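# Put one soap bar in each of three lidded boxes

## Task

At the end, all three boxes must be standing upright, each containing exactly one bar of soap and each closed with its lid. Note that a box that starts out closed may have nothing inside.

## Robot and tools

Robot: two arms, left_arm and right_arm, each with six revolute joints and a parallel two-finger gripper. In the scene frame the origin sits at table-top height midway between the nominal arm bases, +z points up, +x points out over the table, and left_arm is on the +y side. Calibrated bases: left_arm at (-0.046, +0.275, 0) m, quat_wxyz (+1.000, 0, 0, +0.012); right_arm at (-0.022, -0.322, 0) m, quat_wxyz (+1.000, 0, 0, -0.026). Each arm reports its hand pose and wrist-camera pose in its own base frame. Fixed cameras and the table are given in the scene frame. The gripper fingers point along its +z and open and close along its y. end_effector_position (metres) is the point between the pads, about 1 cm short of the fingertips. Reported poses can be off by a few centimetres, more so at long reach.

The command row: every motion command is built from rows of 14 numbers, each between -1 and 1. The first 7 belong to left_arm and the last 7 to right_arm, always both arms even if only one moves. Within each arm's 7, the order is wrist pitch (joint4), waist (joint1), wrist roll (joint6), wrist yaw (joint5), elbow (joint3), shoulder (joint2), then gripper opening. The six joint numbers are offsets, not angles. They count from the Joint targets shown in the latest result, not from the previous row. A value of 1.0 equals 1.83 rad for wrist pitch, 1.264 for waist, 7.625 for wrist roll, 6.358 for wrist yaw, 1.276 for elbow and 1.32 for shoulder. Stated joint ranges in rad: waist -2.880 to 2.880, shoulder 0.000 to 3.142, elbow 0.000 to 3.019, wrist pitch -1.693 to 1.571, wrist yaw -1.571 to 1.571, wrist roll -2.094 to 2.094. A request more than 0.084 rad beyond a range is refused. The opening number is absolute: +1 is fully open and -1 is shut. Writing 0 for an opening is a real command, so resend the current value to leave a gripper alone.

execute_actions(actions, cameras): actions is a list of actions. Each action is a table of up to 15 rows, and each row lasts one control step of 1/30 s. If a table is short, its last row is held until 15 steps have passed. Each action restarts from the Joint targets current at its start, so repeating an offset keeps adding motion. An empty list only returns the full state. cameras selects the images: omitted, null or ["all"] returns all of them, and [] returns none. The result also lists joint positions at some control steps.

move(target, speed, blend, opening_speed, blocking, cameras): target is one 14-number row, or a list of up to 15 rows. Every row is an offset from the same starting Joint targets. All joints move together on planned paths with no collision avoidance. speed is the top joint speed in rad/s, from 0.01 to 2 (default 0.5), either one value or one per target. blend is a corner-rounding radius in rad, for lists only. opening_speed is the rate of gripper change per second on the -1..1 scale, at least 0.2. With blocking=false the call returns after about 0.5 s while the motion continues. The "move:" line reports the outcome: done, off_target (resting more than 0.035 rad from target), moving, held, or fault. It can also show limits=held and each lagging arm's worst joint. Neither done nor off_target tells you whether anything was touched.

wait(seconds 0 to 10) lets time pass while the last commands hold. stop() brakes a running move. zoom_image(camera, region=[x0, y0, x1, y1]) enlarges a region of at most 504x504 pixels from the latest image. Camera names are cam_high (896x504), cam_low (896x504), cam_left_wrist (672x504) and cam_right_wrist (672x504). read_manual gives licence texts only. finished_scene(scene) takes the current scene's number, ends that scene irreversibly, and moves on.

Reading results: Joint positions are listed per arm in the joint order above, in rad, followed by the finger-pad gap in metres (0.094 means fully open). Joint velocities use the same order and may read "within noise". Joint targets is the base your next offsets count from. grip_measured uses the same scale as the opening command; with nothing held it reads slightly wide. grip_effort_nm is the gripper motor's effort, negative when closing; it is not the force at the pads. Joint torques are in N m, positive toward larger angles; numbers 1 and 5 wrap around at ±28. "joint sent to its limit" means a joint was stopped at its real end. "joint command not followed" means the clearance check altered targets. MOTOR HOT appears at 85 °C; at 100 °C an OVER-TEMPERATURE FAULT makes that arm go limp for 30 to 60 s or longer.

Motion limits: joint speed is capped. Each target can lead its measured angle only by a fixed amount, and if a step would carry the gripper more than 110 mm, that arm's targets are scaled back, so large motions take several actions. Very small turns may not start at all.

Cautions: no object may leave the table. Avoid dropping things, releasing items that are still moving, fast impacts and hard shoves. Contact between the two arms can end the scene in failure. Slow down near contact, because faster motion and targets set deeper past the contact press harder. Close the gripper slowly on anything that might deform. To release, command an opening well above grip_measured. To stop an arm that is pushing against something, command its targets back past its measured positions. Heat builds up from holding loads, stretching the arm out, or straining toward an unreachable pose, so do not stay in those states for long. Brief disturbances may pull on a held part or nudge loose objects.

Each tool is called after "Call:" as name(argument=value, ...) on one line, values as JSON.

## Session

Call:
execute_actions(actions=[])

Scene clock: 0.00 s.
left_arm: end_effector_position=(+0.2820, +0.4381, +0.1433) grip_measured=+1.000 grip_effort_nm=n/a end_effector_quat_wxyz=(+0.152, -0.543, +0.653, +0.506) | right_arm: end_effector_position=(+0.3367, +0.3360, +0.3143) grip_measured=+1.000 grip_effort_nm=n/a end_effector_quat_wxyz=(+0.207, -0.617, +0.710, +0.270)
Joint names: [wrist pitch, waist, wrist roll, wrist yaw, elbow, shoulder]
Joint positions: left_arm=[-0.387 0.714 -0.356 -1.023 0.983 1.61 0.094] | right_arm=[-1.176 0.584 -0.726 -0.588 1.338 1.338 0.094]
Joint velocities: within noise
Joint torques (N m): no reading
Motor temperatures (°C): left_arm=[27 28 29 28 35 34 31] | right_arm=[30 32 28 30 47 28 30]
Heat: left arm: hottest elbow 35 °C; right arm: hottest elbow 47 °C.
Joint targets: left_arm=[-0.385 0.714 -0.356 -1.023 1.002 1.614] | right_arm=[-1.174 0.584 -0.726 -0.588 1.364 1.342]
Tool commands: left_gripper/opening=+1.0 right_gripper/opening=+1.0

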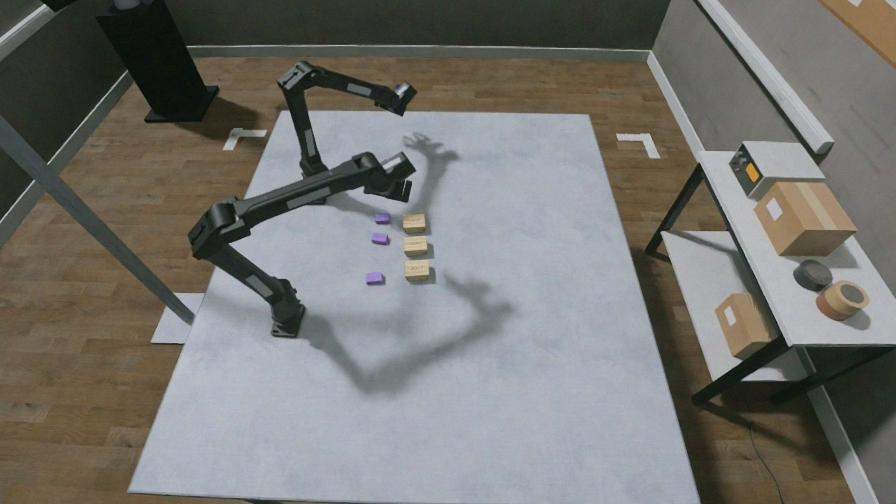

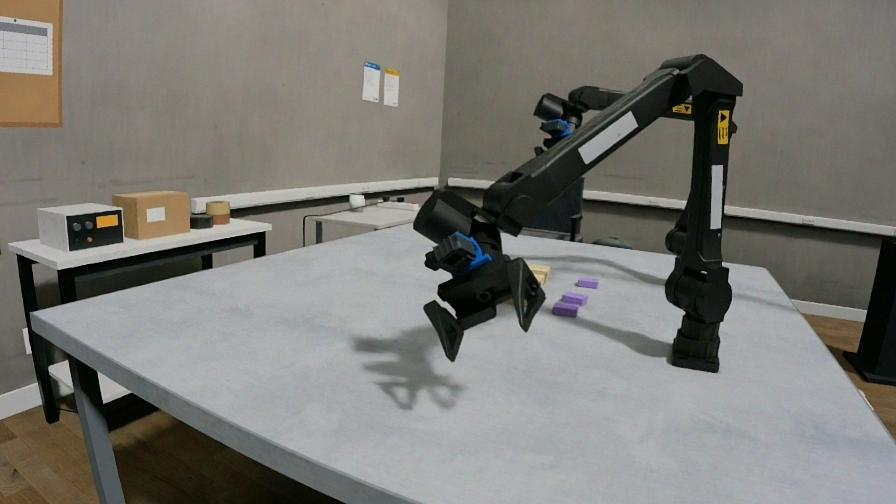

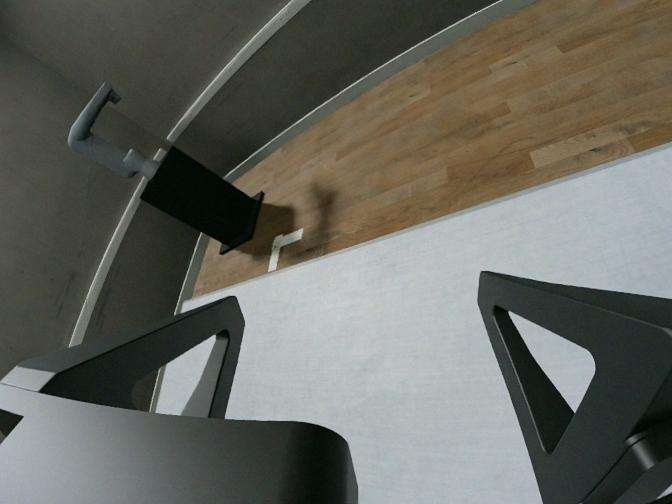

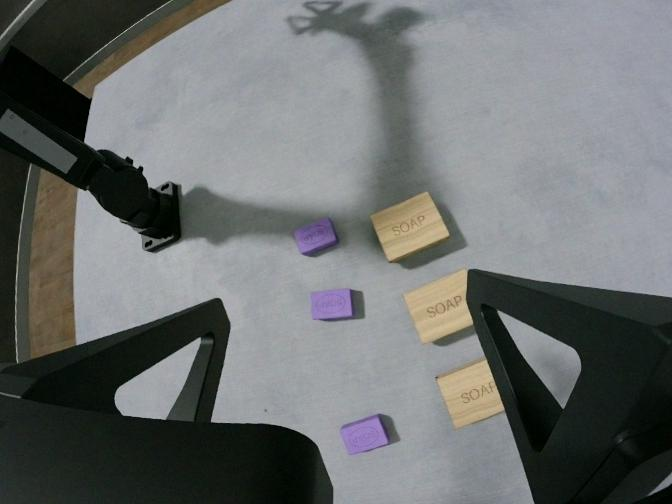

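Call:
move(target=[[0,0,0,0,0,0,1,-0.1546,-0.2239,0.0662,0.0925,-0.1144,-0.2159,1],[-0.4825,-0.9604,-0.0189,0.1609,0.3119,0.0045,1,-0.1546,-0.2239,0.0662,0.0925,-0.1144,-0.2159,1]], speed=0.6)

Scene clock: 31.77 s.
left_arm: end_effector_position=(+0.4253, -0.2356, +0.1620) grip_measured=+1.000 grip_effort_nm=-0.012 end_effector_quat_wxyz=(+0.024, +0.010, +1.000, -0.011) | right_arm: end_effector_position=(+0.3273, +0.1032, +0.3231) grip_measured=+1.000 grip_effort_nm=-0.051 end_effector_quat_wxyz=(+0.145, -0.264, +0.953, +0.006)
Joint positions: left_arm=[-1.257 -0.506 -0.485 -0.003 1.348 1.61 0.094] | right_arm=[-1.448 0.306 -0.234 -0.002 1.23 1.06 0.094]
Joint torques (N m): left_arm=[0.57 -1.03 -0.23 0.07 14.68 -16.32] | right_arm=[0.57 -0.38 0.14 -0.1 9.2 -6.59]
Motor temperatures (°C): left_arm=[27 28 29 28 40 36 30] | right_arm=[30 32 28 30 53 29 30]
Heat: left arm: hottest elbow 40 °C; right arm: hottest elbow 53 °C.
Joint targets: left_arm=[-1.268 -0.500 -0.500 0.000 1.400 1.620] | right_arm=[-1.457 0.301 -0.221 0.000 1.218 1.056]
move: off_target (left_arm); left_arm: the elbow is farthest, 0.052 rad from its target

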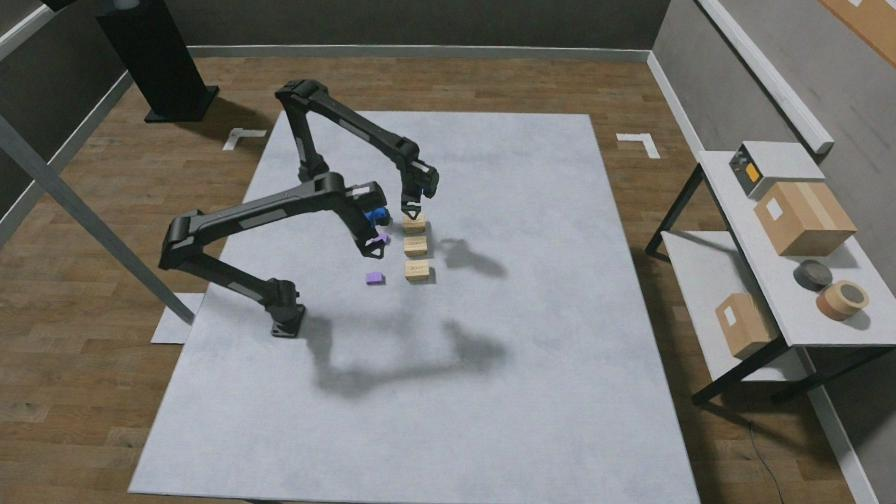

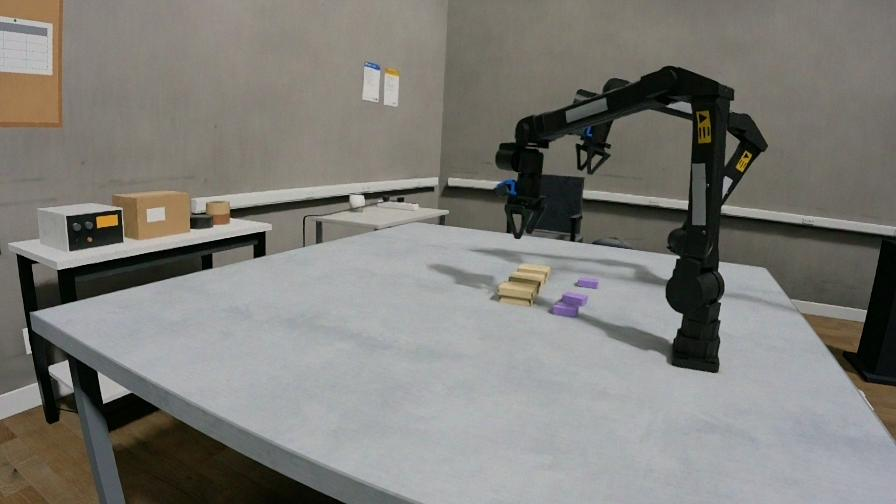

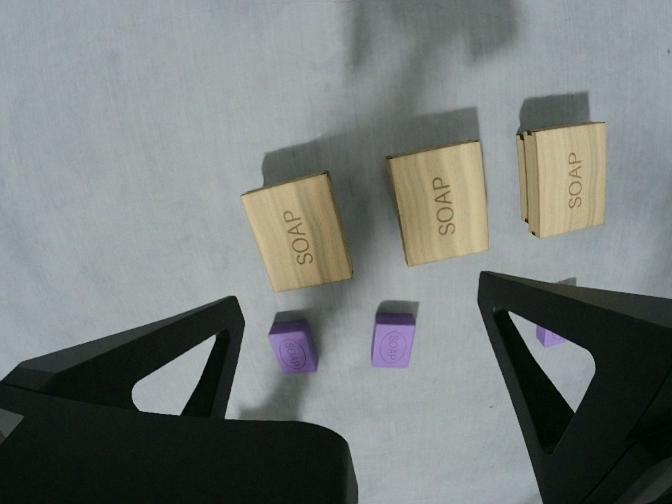

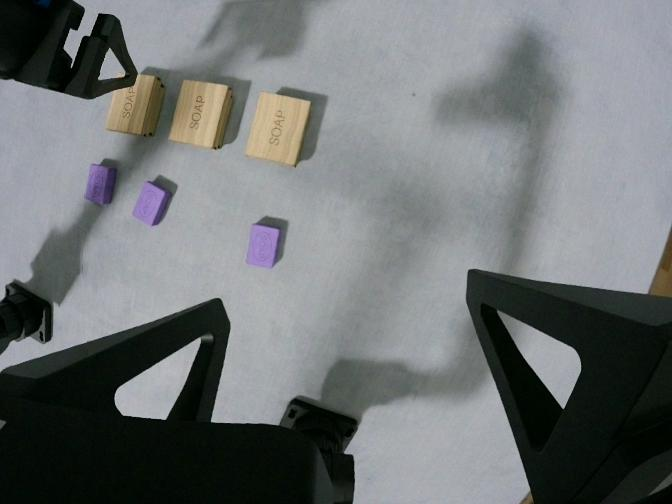

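Call:
move(target=[0.0792,0.0593,-0.0178,0,-0.1779,0.0106,0.6,0,0,0,0,0,0,1], speed=0.4, cameras=["cam_low","cam_left_wrist"])

Scene clock: 63.80 s.
left_arm: end_effector_position=(+0.4122, -0.1904, +0.1017) grip_measured=+0.603 grip_effort_nm=-0.144 end_effector_quat_wxyz=(+0.004, -0.094, +0.996, +0.000) | right_arm: end_effector_position=(+0.3273, +0.1031, +0.3231) grip_measured=+1.000 grip_effort_nm=-0.042 end_effector_quat_wxyz=(+0.145, -0.264, +0.953, +0.006)
Joint positions: left_arm=[-1.136 -0.433 -0.621 -0.003 1.183 1.611 0.075] | right_arm=[-1.448 0.306 -0.234 -0.001 1.23 1.06 0.094]
Joint torques (N m): left_arm=[1.59 -1.03 -0.25 0.02 8.38 -14.39] | right_arm=[0.55 -0.38 0.13 -0.1 9.2 -6.59]
Joint targets: left_arm=[-1.123 -0.425 -0.636 0.000 1.173 1.633] | right_arm=[-1.457 0.301 -0.221 0.001 1.218 1.056]
move: done
Images, in order: cam_low, cam_left_wrist.

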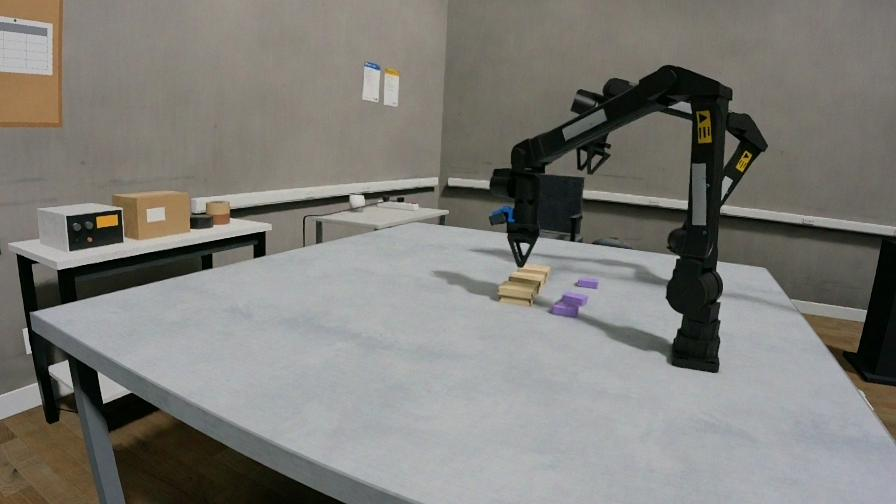

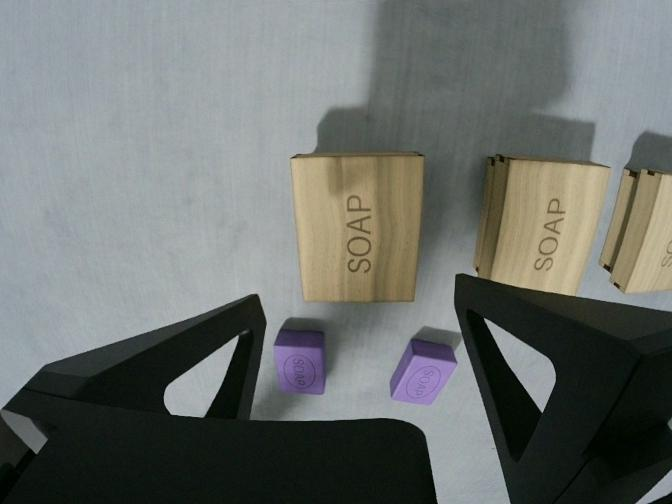

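Call:
move(target=[[0.088,0.0154,0.0058,0,-0.0404,0.083,0.6,0,0,0,0,0,0,1],[0.088,0.0154,0.0058,0,-0.0404,0.083,0.2,0,0,0,0,0,0,1]], speed=0.2, opening_speed=0.5, cameras=["cam_low","cam_left_wrist"])

Scene clock: 95.50 s.
left_arm: end_effector_position=(+0.4249, -0.1881, +0.0373) grip_measured=+0.399 grip_effort_nm=-1.028 end_effector_quat_wxyz=(+0.004, -0.094, +0.996, -0.001) | right_arm: end_effector_position=(+0.3273, +0.1031, +0.3231) grip_measured=+1.000 grip_effort_nm=-0.051 end_effector_quat_wxyz=(+0.145, -0.264, +0.953, +0.006)
Joint positions: left_arm=[-0.975 -0.417 -0.605 -0.003 1.131 1.719 0.066] | right_arm=[-1.448 0.306 -0.234 -0.001 1.23 1.06 0.094]
Joint torques (N m): left_arm=[1.61 -0.73 0.1 0.02 7.66 -15.27] | right_arm=[0.55 -0.38 0.13 -0.1 9.2 -6.59]
Joint targets: left_arm=[-0.962 -0.405 -0.592 0.000 1.122 1.743] | right_arm=[-1.457 0.301 -0.221 0.001 1.218 1.056]
move: done
Images, in order: cam_low, cam_left_wrist.

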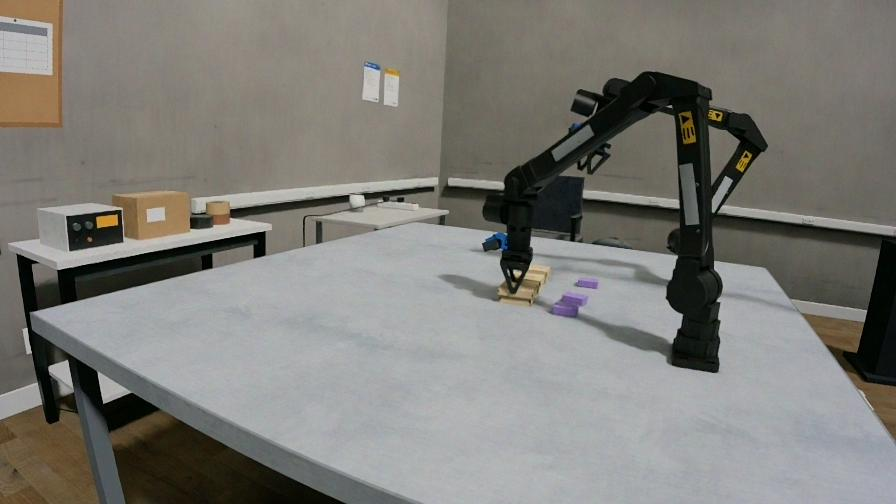

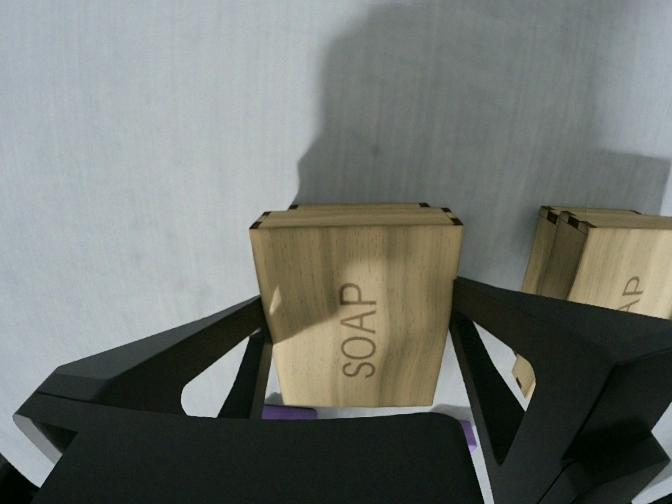

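Call:
move(target=[[-0.0137,0,0,0,0.042,-0.028,0.2,0,0,0,0,0,0,1],[-0.0836,0,0,0,0.0948,-0.078,0.2,0,0,0,0,0,0,1]], speed=0.1, cameras=["cam_low","cam_left_wrist"])

Call:
zoom_image(camera="cam_low", region=[480, 240, 570, 315])

Call:
zoom_image(camera="cam_left_wrist", region=[240, 170, 480, 250])

Scene clock: 121.37 s.
left_arm: end_effector_position=(+0.4248, -0.1881, +0.0848) grip_measured=+0.398 grip_effort_nm=-1.033 end_effector_quat_wxyz=(+0.002, -0.094, +0.996, +0.001) | right_arm: end_effector_position=(+0.3273, +0.1031, +0.3231) grip_measured=+1.000 grip_effort_nm=-0.061 end_effector_quat_wxyz=(+0.145, -0.264, +0.953, +0.006)
Joint positions: left_arm=[-1.104 -0.417 -0.605 -0.003 1.194 1.658 0.066] | right_arm=[-1.448 0.306 -0.234 -0.001 1.23 1.06 0.094]
Joint torques (N m): left_arm=[0.61 -0.67 0.11 0.03 13.6 -18.26] | right_arm=[0.55 -0.38 0.13 -0.1 9.2 -6.59]
Joint targets: left_arm=[-1.115 -0.405 -0.592 0.000 1.243 1.640] | right_arm=[-1.457 0.301 -0.221 0.001 1.218 1.056]
move: off_target (left_arm); left_arm: the elbow is farthest, 0.049 rad from its target
Images, in order: cam_low, cam_left_wrist.

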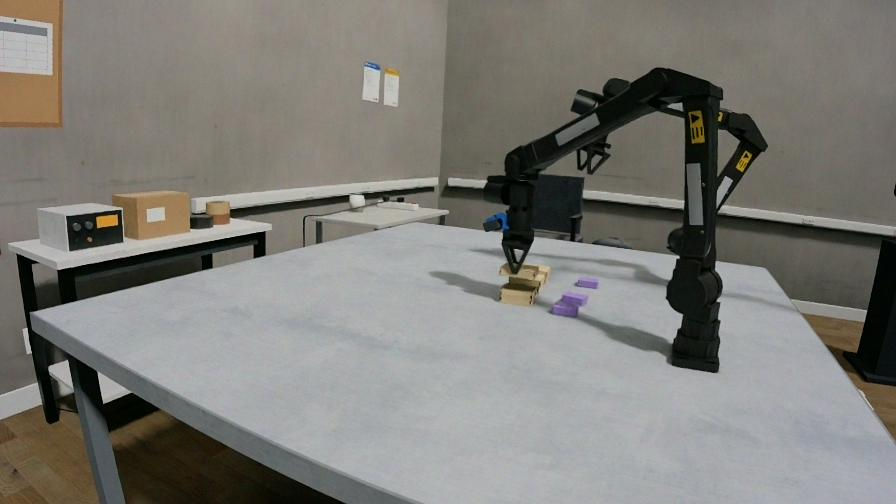

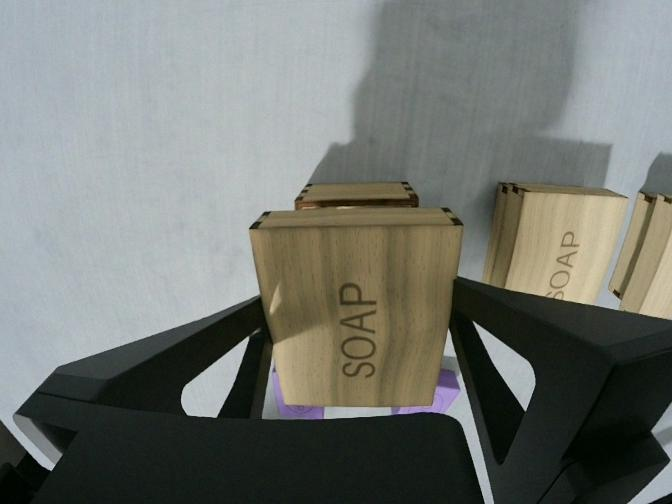

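Scaled by 5.600 from the camera's 896x504 image, which has a finer 1280x720 frame.

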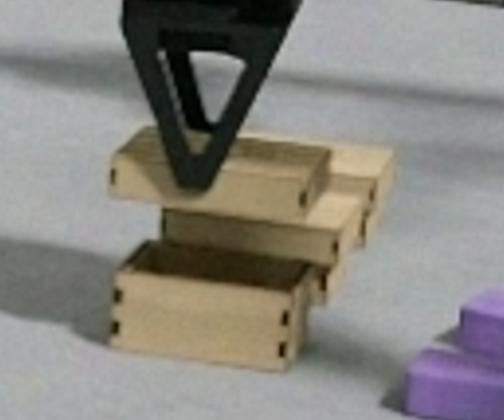

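Scaled by 2.100 from the camera's 672x504 image, which has a finer 960x720 frame.

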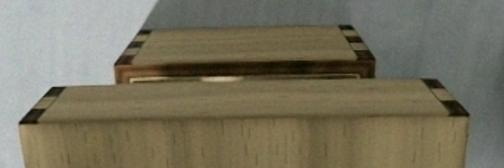

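Call:
move(target=[-0.0612,0,0,0,0.2942,0.2273,0.2,0,0,0,0,0,0,1], speed=0.4)

Call:
zoom_image(camera="cam_low", region=[480, 240, 570, 315])

Call:
zoom_image(camera="cam_right_wrist", region=[60, 40, 320, 280])

Scene clock: 137.73 s.
left_arm: end_effector_position=(+0.5241, -0.2320, +0.0893) grip_measured=+0.398 grip_effort_nm=-1.038 end_effector_quat_wxyz=(+0.004, -0.094, +0.996, -0.001) | right_arm: end_effector_position=(+0.3273, +0.1031, +0.3231) grip_measured=+1.000 grip_effort_nm=-0.046 end_effector_quat_wxyz=(+0.145, -0.264, +0.953, +0.006)
Joint positions: left_arm=[-1.216 -0.417 -0.605 -0.003 1.563 1.91 0.066] | right_arm=[-1.448 0.306 -0.234 -0.001 1.23 1.06 0.094]
Joint torques (N m): left_arm=[0.72 -0.67 0.1 0.03 14.58 -19.55] | right_arm=[0.55 -0.38 0.13 -0.09 9.21 -6.59]
Joint targets: left_arm=[-1.227 -0.405 -0.592 0.000 1.618 1.940] | right_arm=[-1.457 0.301 -0.221 0.001 1.218 1.056]
move: off_target (left_arm); left_arm: the elbow is farthest, 0.055 rad from its target

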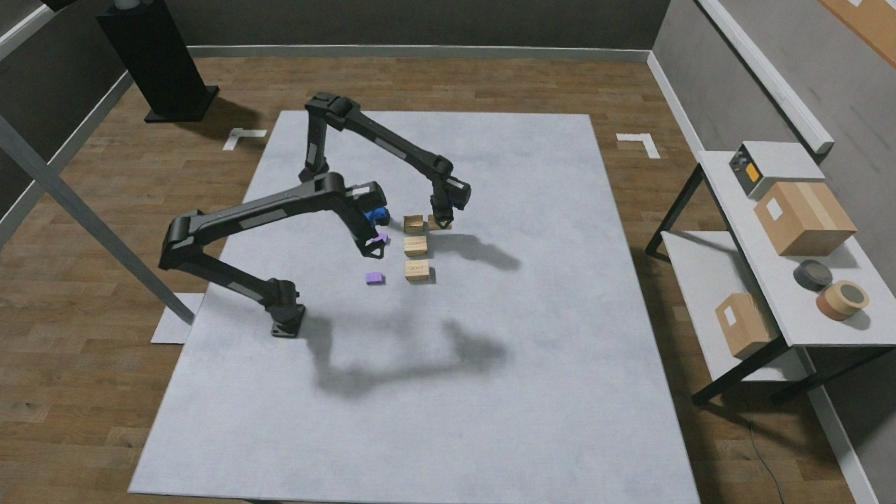

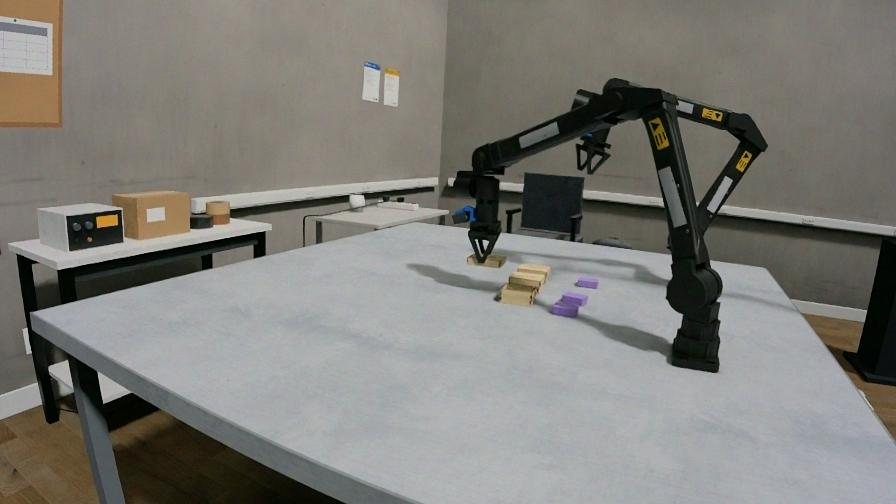

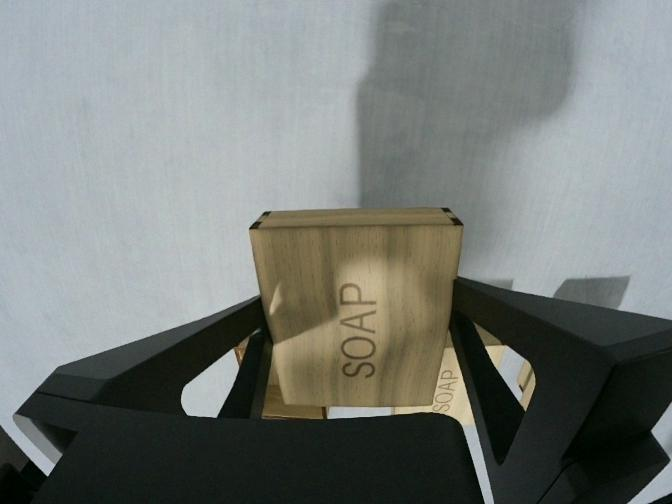

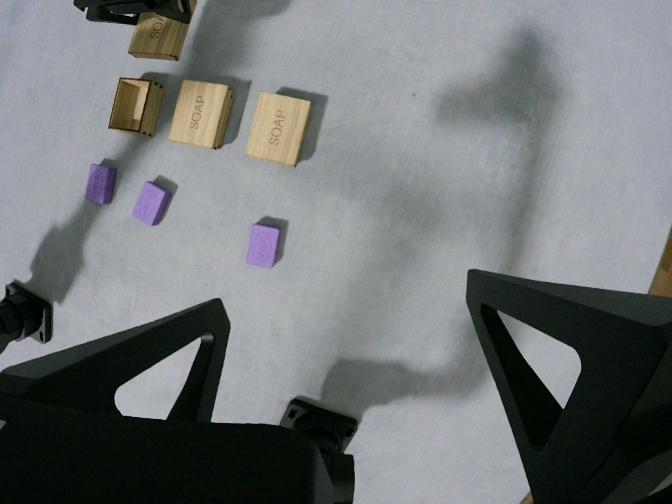

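Scaled by 5.600 from the camera's 896x504 image, which has a finer 1280x720 frame.

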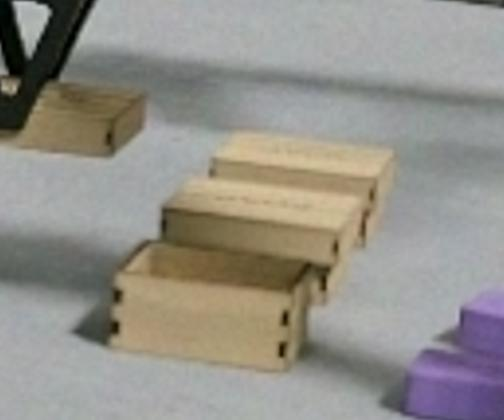

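Scaled by 1.938 from the camera's 672x504 image, which has a finer 960x720 frame.

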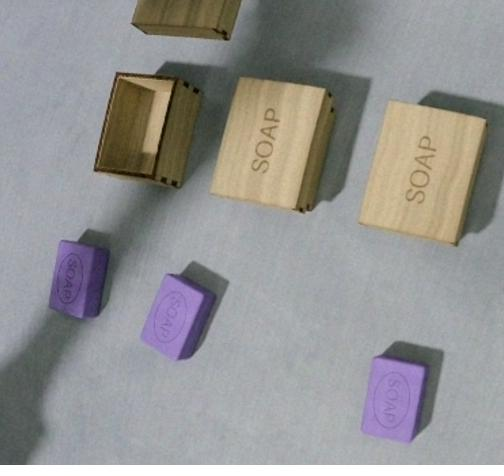

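Call:
move(target=[[0.0883,0,0,0,-0.1074,0.0545,0.2,0,0,0,0,0,0,1],[0.0883,0,0,0,-0.1074,0.0545,0.6,0,0,0,0,0,0,1]], speed=0.15, opening_speed=0.4, cameras=["cam_left_wrist"])

Scene clock: 154.20 s.
left_arm: end_effector_position=(+0.5227, -0.2314, +0.0221) grip_measured=+0.597 grip_effort_nm=0.125 end_effector_quat_wxyz=(-0.001, -0.094, +0.996, +0.002) | right_arm: end_effector_position=(+0.3273, +0.1031, +0.3231) grip_measured=+1.000 grip_effort_nm=-0.051 end_effector_quat_wxyz=(+0.145, -0.264, +0.953, +0.006)
Joint positions: left_arm=[-1.078 -0.417 -0.605 -0.003 1.489 1.985 0.075] | right_arm=[-1.448 0.306 -0.234 -0.001 1.23 1.06 0.094]
Joint torques (N m): left_arm=[1.59 -0.67 0.1 0.03 8.18 -20.13] | right_arm=[0.55 -0.38 0.13 -0.1 9.21 -6.59]
Motor temperatures (°C): left_arm=[27 28 29 28 45 36 32] | right_arm=[30 32 28 30 54 29 30]
Heat: left arm: hottest elbow 45 °C; right arm: hottest elbow 54 °C.
Joint targets: left_arm=[-1.066 -0.405 -0.592 0.000 1.481 2.012] | right_arm=[-1.457 0.301 -0.221 0.001 1.218 1.056]
move: done
Images, in order: cam_left_wrist.

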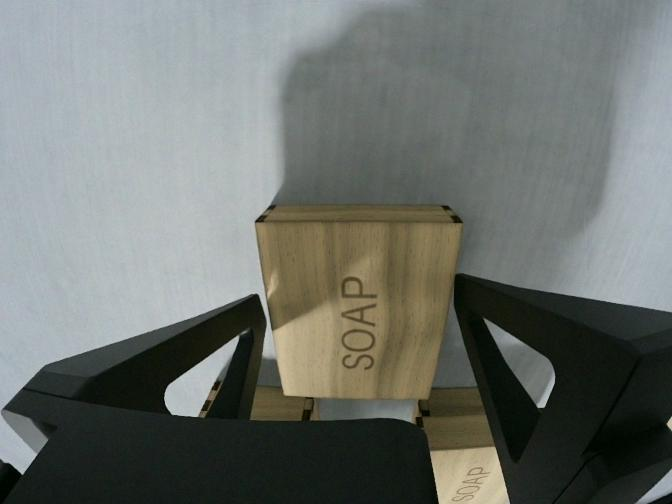

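Call:
move(target=[[-0.11,0,0,0,0,-0.19,0.6,0,0,0,0,0,0,1],[0,-0.0738,-0.0126,0,-0.4757,-0.4962,0.6,0,0,0,0,0,0,1]], speed=0.4, blend=0.05, cameras=["cam_low","cam_left_wrist","cam_right_wrist"])

Scene clock: 175.27 s.
left_arm: end_effector_position=(+0.3115, -0.1650, +0.0904) grip_measured=+0.597 grip_effort_nm=0.134 end_effector_quat_wxyz=(+0.003, -0.093, +0.996, +0.000) | right_arm: end_effector_position=(+0.3273, +0.1031, +0.3231) grip_measured=+1.000 grip_effort_nm=-0.051 end_effector_quat_wxyz=(+0.145, -0.264, +0.953, +0.006)
Joint positions: left_arm=[-1.078 -0.487 -0.673 -0.003 0.885 1.373 0.075] | right_arm=[-1.448 0.306 -0.234 -0.001 1.23 1.06 0.094]
Joint torques (N m): left_arm=[1.62 -2.37 -0.26 0.02 7.91 -13.04] | right_arm=[0.54 -0.38 0.13 -0.09 9.2 -6.59]
Joint targets: left_arm=[-1.066 -0.499 -0.688 0.000 0.874 1.357] | right_arm=[-1.457 0.301 -0.221 0.001 1.218 1.056]
move: done
Images, in order: cam_low, cam_left_wrist, cam_right_wrist.

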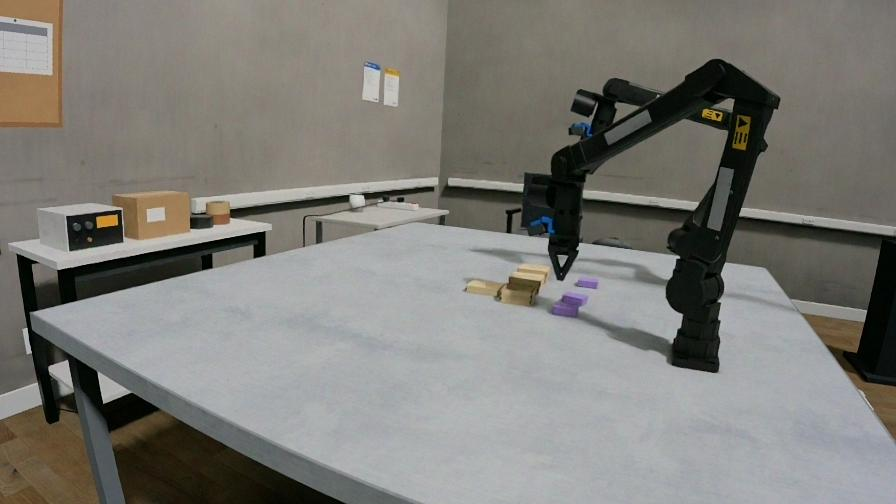

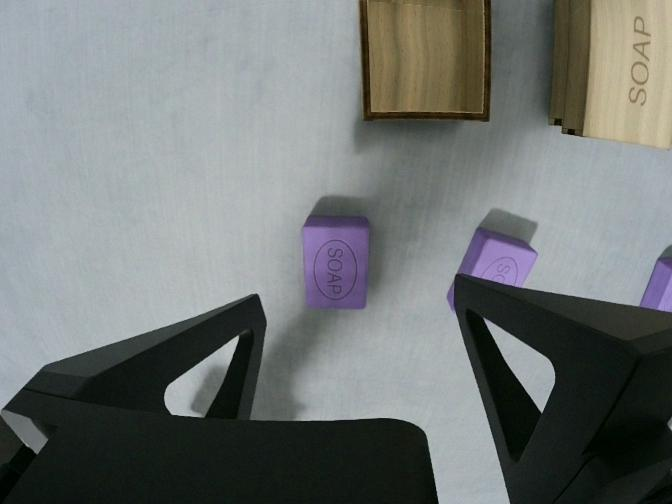

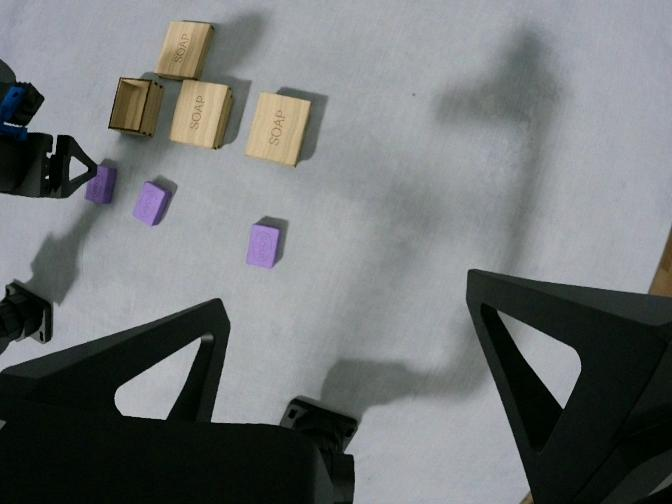

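Call:
move(target=[[0.1142,0.0298,0.0055,0,-0.0995,0.0879,0.6,0,0,0,0,0,0,1],[0.1142,0.0298,0.0055,0,-0.0995,0.0879,-0.5,0,0,0,0,0,0,1]], speed=0.2, opening_speed=0.5, cameras=["cam_left_wrist"])

Scene clock: 197.23 s.
left_arm: end_effector_position=(+0.3017, -0.1542, +0.0235) grip_measured=-0.213 grip_effort_nm=-1.033 end_effector_quat_wxyz=(+0.003, -0.094, +0.996, +0.000) | right_arm: end_effector_position=(+0.3273, +0.1031, +0.3231) grip_measured=+1.000 grip_effort_nm=-0.046 end_effector_quat_wxyz=(+0.145, -0.264, +0.953, +0.006)
Joint positions: left_arm=[-0.869 -0.473 -0.66 -0.003 0.756 1.453 0.037] | right_arm=[-1.448 0.306 -0.234 -0.001 1.23 1.06 0.094]
Joint torques (N m): left_arm=[1.59 -0.67 0.11 0.02 7.04 -9.93] | right_arm=[0.57 -0.38 0.13 -0.1 9.2 -6.59]
Joint targets: left_arm=[-0.857 -0.461 -0.646 0.000 0.747 1.473] | right_arm=[-1.457 0.301 -0.221 0.001 1.218 1.056]
move: done
Images, in order: cam_left_wrist.

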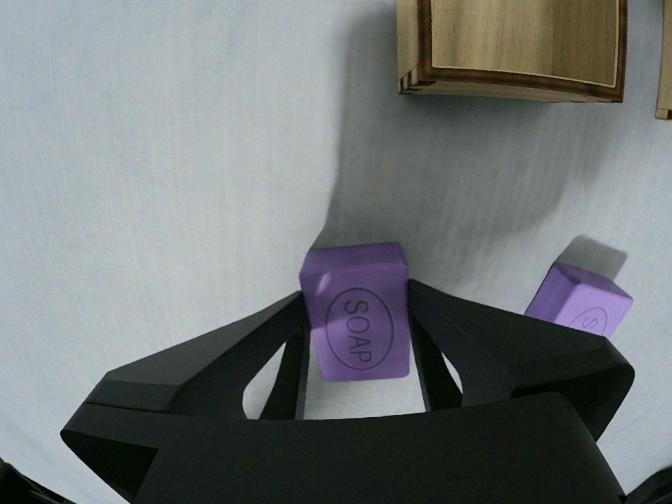

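Call:
move(target=[[-0.1227,0,0,0,0.116,-0.1121,-0.5,0,0,0,0,0,0,1],[-0.1426,0.0415,0.0067,0,0.3856,0.1477,-0.5,0,0,0,0,0,0,1]], speed=0.25, cameras=["cam_low","cam_left_wrist"])

Call:
zoom_image(camera="cam_low", region=[480, 240, 570, 315])

Scene clock: 256.57 s.
left_arm: end_effector_position=(+0.4214, -0.1880, +0.0879) grip_measured=-0.213 grip_effort_nm=-1.033 end_effector_quat_wxyz=(+0.003, -0.095, +0.995, +0.000) | right_arm: end_effector_position=(+0.3273, +0.1031, +0.3231) grip_measured=+1.000 grip_effort_nm=-0.051 end_effector_quat_wxyz=(+0.145, -0.264, +0.953, +0.006)
Joint positions: left_arm=[-1.106 -0.419 -0.61 -0.003 1.186 1.645 0.037] | right_arm=[-1.448 0.306 -0.234 -0.001 1.23 1.06 0.094]
Joint torques (N m): left_arm=[0.65 -0.73 0.1 0.03 13.98 -14.74] | right_arm=[0.55 -0.38 0.13 -0.1 9.2 -6.59]
Joint targets: left_arm=[-1.118 -0.409 -0.595 0.000 1.239 1.668] | right_arm=[-1.457 0.301 -0.221 0.001 1.218 1.056]
move: off_target (left_arm); left_arm: the elbow is farthest, 0.053 rad from its target
Images, in order: cam_low, cam_left_wrist.

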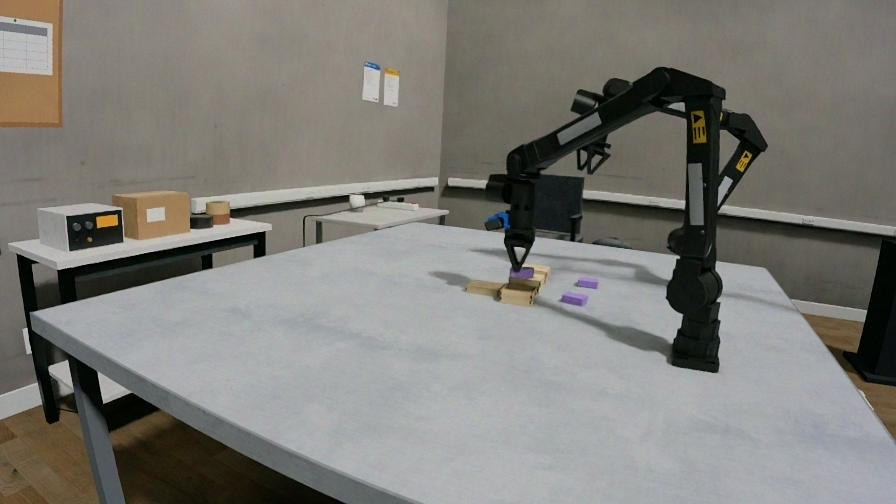

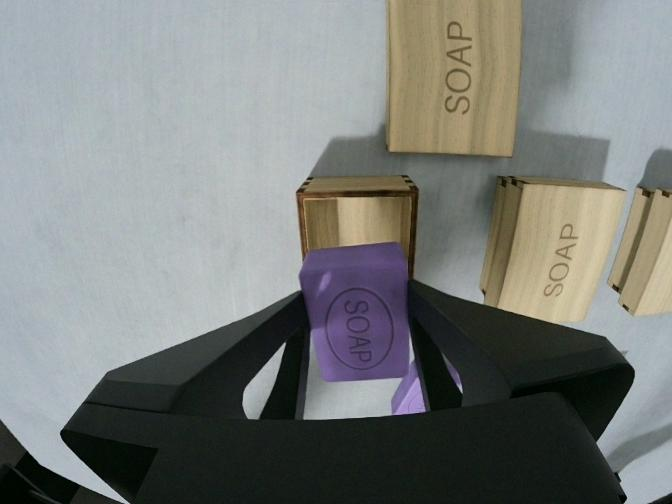

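Scaled by 5.600 from the camera's 896x504 image, which has a finer 1280x720 frame.

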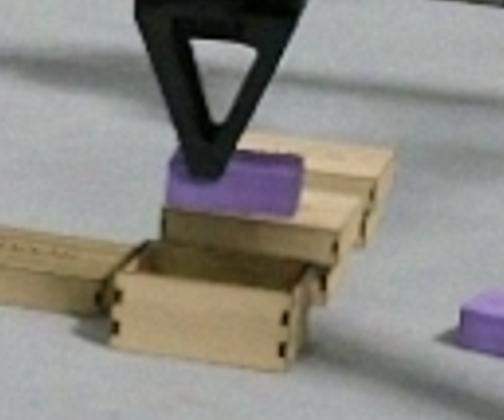

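Call:
move(target=[0.0885,0,0,0,-0.0901,0.0644,-0.5,0,0,0,0,0,0,1], speed=0.08, cameras=["cam_low","cam_left_wrist"])

Call:
zoom_image(camera="cam_low", region=[480, 240, 570, 315])

Scene clock: 278.57 s.
left_arm: end_effector_position=(+0.4325, -0.1929, +0.0573) grip_measured=-0.213 grip_effort_nm=-1.038 end_effector_quat_wxyz=(+0.017, -0.094, +0.995, -0.008) | right_arm: end_effector_position=(+0.3273, +0.1031, +0.3231) grip_measured=+1.000 grip_effort_nm=-0.056 end_effector_quat_wxyz=(+0.145, -0.264, +0.953, +0.006)
Joint positions: left_arm=[-0.997 -0.419 -0.608 -0.002 1.159 1.694 0.037] | right_arm=[-1.448 0.306 -0.234 -0.001 1.23 1.06 0.094]
Joint torques (N m): left_arm=[2.86 -0.79 0.09 -0.02 5.72 -11.99] | right_arm=[0.55 -0.38 0.13 -0.1 9.2 -6.59]
Joint targets: left_arm=[-0.956 -0.408 -0.595 0.000 1.124 1.753] | right_arm=[-1.457 0.301 -0.221 0.001 1.218 1.056]
move: off_target (left_arm); left_arm: the shoulder is farthest, 0.059 rad from its target
Images, in order: cam_low, cam_left_wrist.

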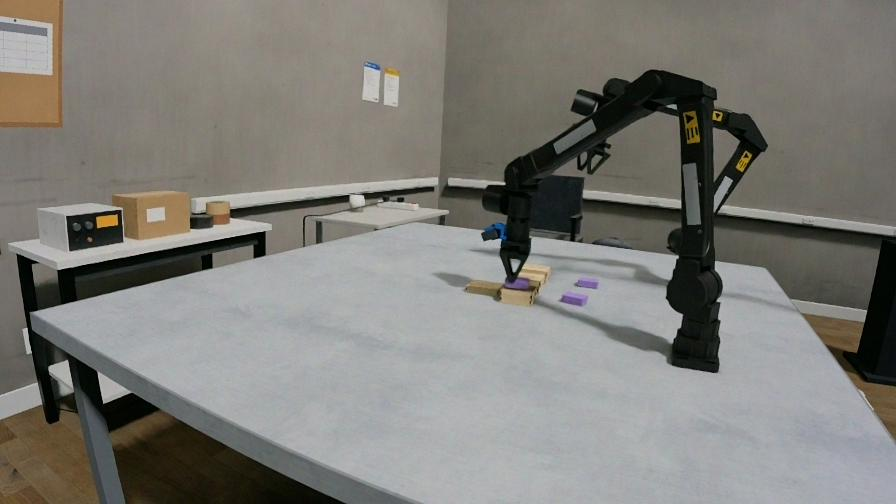

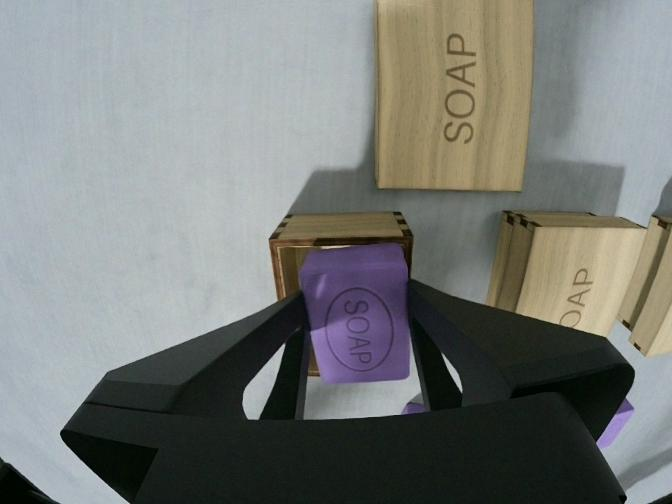

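Scaled by 5.600 from the camera's 896x504 image, which has a finer 1280x720 frame.

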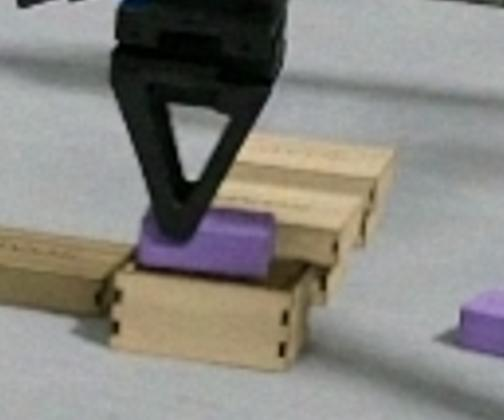

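Call:
move(target=[[-0.0705,0,0,0,0.0196,-0.0856,-0.5,0,0,0,0,0,0,1],[-0.0705,0.0028,0,0,0.0196,-0.0856,-0.5,0,0,0,0,0,0,1]], speed=0.1, cameras=["cam_low","cam_left_wrist"])

Call:
zoom_image(camera="cam_low", region=[480, 240, 570, 315])

Scene clock: 309.50 s.
left_arm: end_effector_position=(+0.4154, -0.1843, +0.0713) grip_measured=-0.213 grip_effort_nm=-1.043 end_effector_quat_wxyz=(-0.003, -0.095, +0.995, +0.002) | right_arm: end_effector_position=(+0.3273, +0.1031, +0.3231) grip_measured=+1.000 grip_effort_nm=-0.056 end_effector_quat_wxyz=(+0.145, -0.264, +0.953, +0.006)
Joint positions: left_arm=[-1.073 -0.417 -0.607 -0.001 1.152 1.657 0.037] | right_arm=[-1.448 0.306 -0.234 -0.001 1.23 1.06 0.094]
Joint torques (N m): left_arm=[0.62 -0.26 0.09 -0.05 8.64 -17.96] | right_arm=[0.55 -0.38 0.13 -0.1 9.21 -6.59]
Joint targets: left_arm=[-1.085 -0.405 -0.595 0.000 1.149 1.640] | right_arm=[-1.457 0.301 -0.221 0.001 1.218 1.056]
move: done
Images, in order: cam_low, cam_left_wrist.

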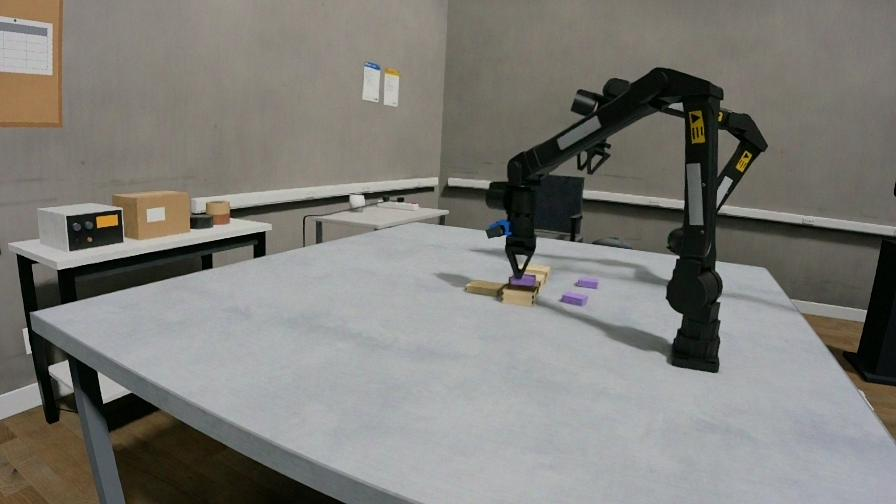

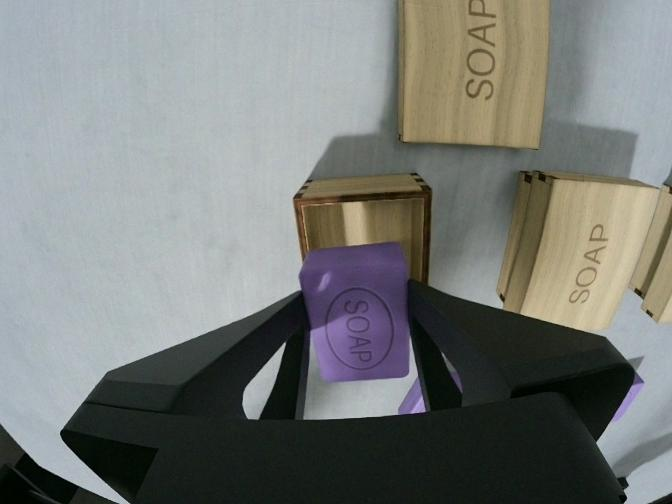

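Scaled by 5.600 from the camera's 896x504 image, which has a finer 1280x720 frame.

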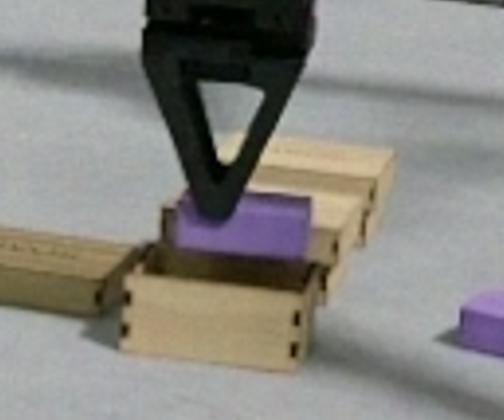

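Call:
move(target=[0.0311,0.0016,-0.005,0,-0.0016,0.0455,-0.5,0,0,0,0,0,0,1], speed=0.1, cameras=["cam_low","cam_left_wrist"])

Call:
zoom_image(camera="cam_low", region=[480, 240, 570, 315])

Scene clock: 335.50 s.
left_arm: end_effector_position=(+0.4219, -0.1861, +0.0621) grip_measured=-0.213 grip_effort_nm=-1.043 end_effector_quat_wxyz=(+0.002, -0.101, +0.995, -0.001) | right_arm: end_effector_position=(+0.3273, +0.1031, +0.3231) grip_measured=+1.000 grip_effort_nm=-0.051 end_effector_quat_wxyz=(+0.145, -0.264, +0.953, +0.006)
Joint positions: left_arm=[-1.041 -0.415 -0.618 -0.001 1.152 1.678 0.037] | right_arm=[-1.448 0.306 -0.234 -0.001 1.23 1.06 0.094]
Joint torques (N m): left_arm=[1.58 -0.62 -0.19 -0.04 8.4 -15.09] | right_arm=[0.57 -0.38 0.13 -0.1 9.21 -6.59]
Joint targets: left_arm=[-1.028 -0.403 -0.633 0.000 1.147 1.700] | right_arm=[-1.457 0.301 -0.221 0.001 1.218 1.056]
move: done
Images, in order: cam_low, cam_left_wrist.

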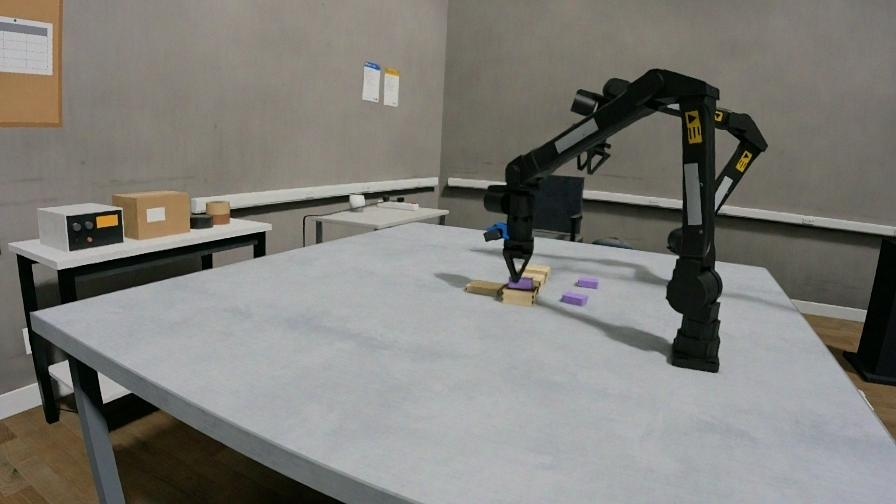

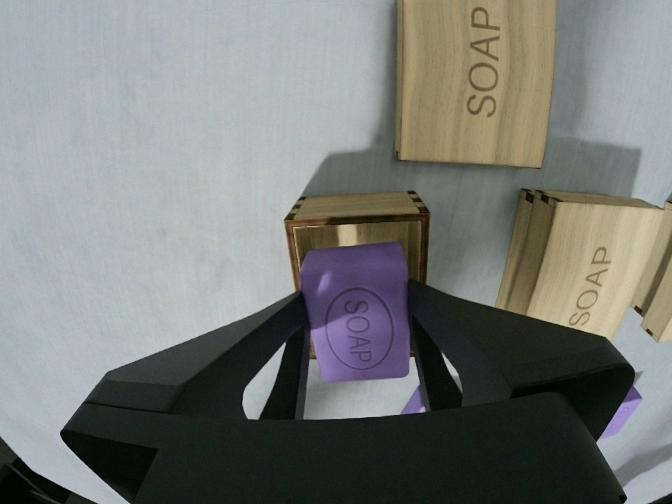

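Scaled by 5.600 from the camera's 896x504 image, which has a finer 1280x720 frame.

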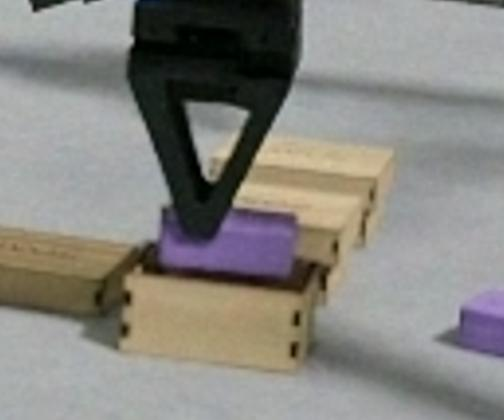

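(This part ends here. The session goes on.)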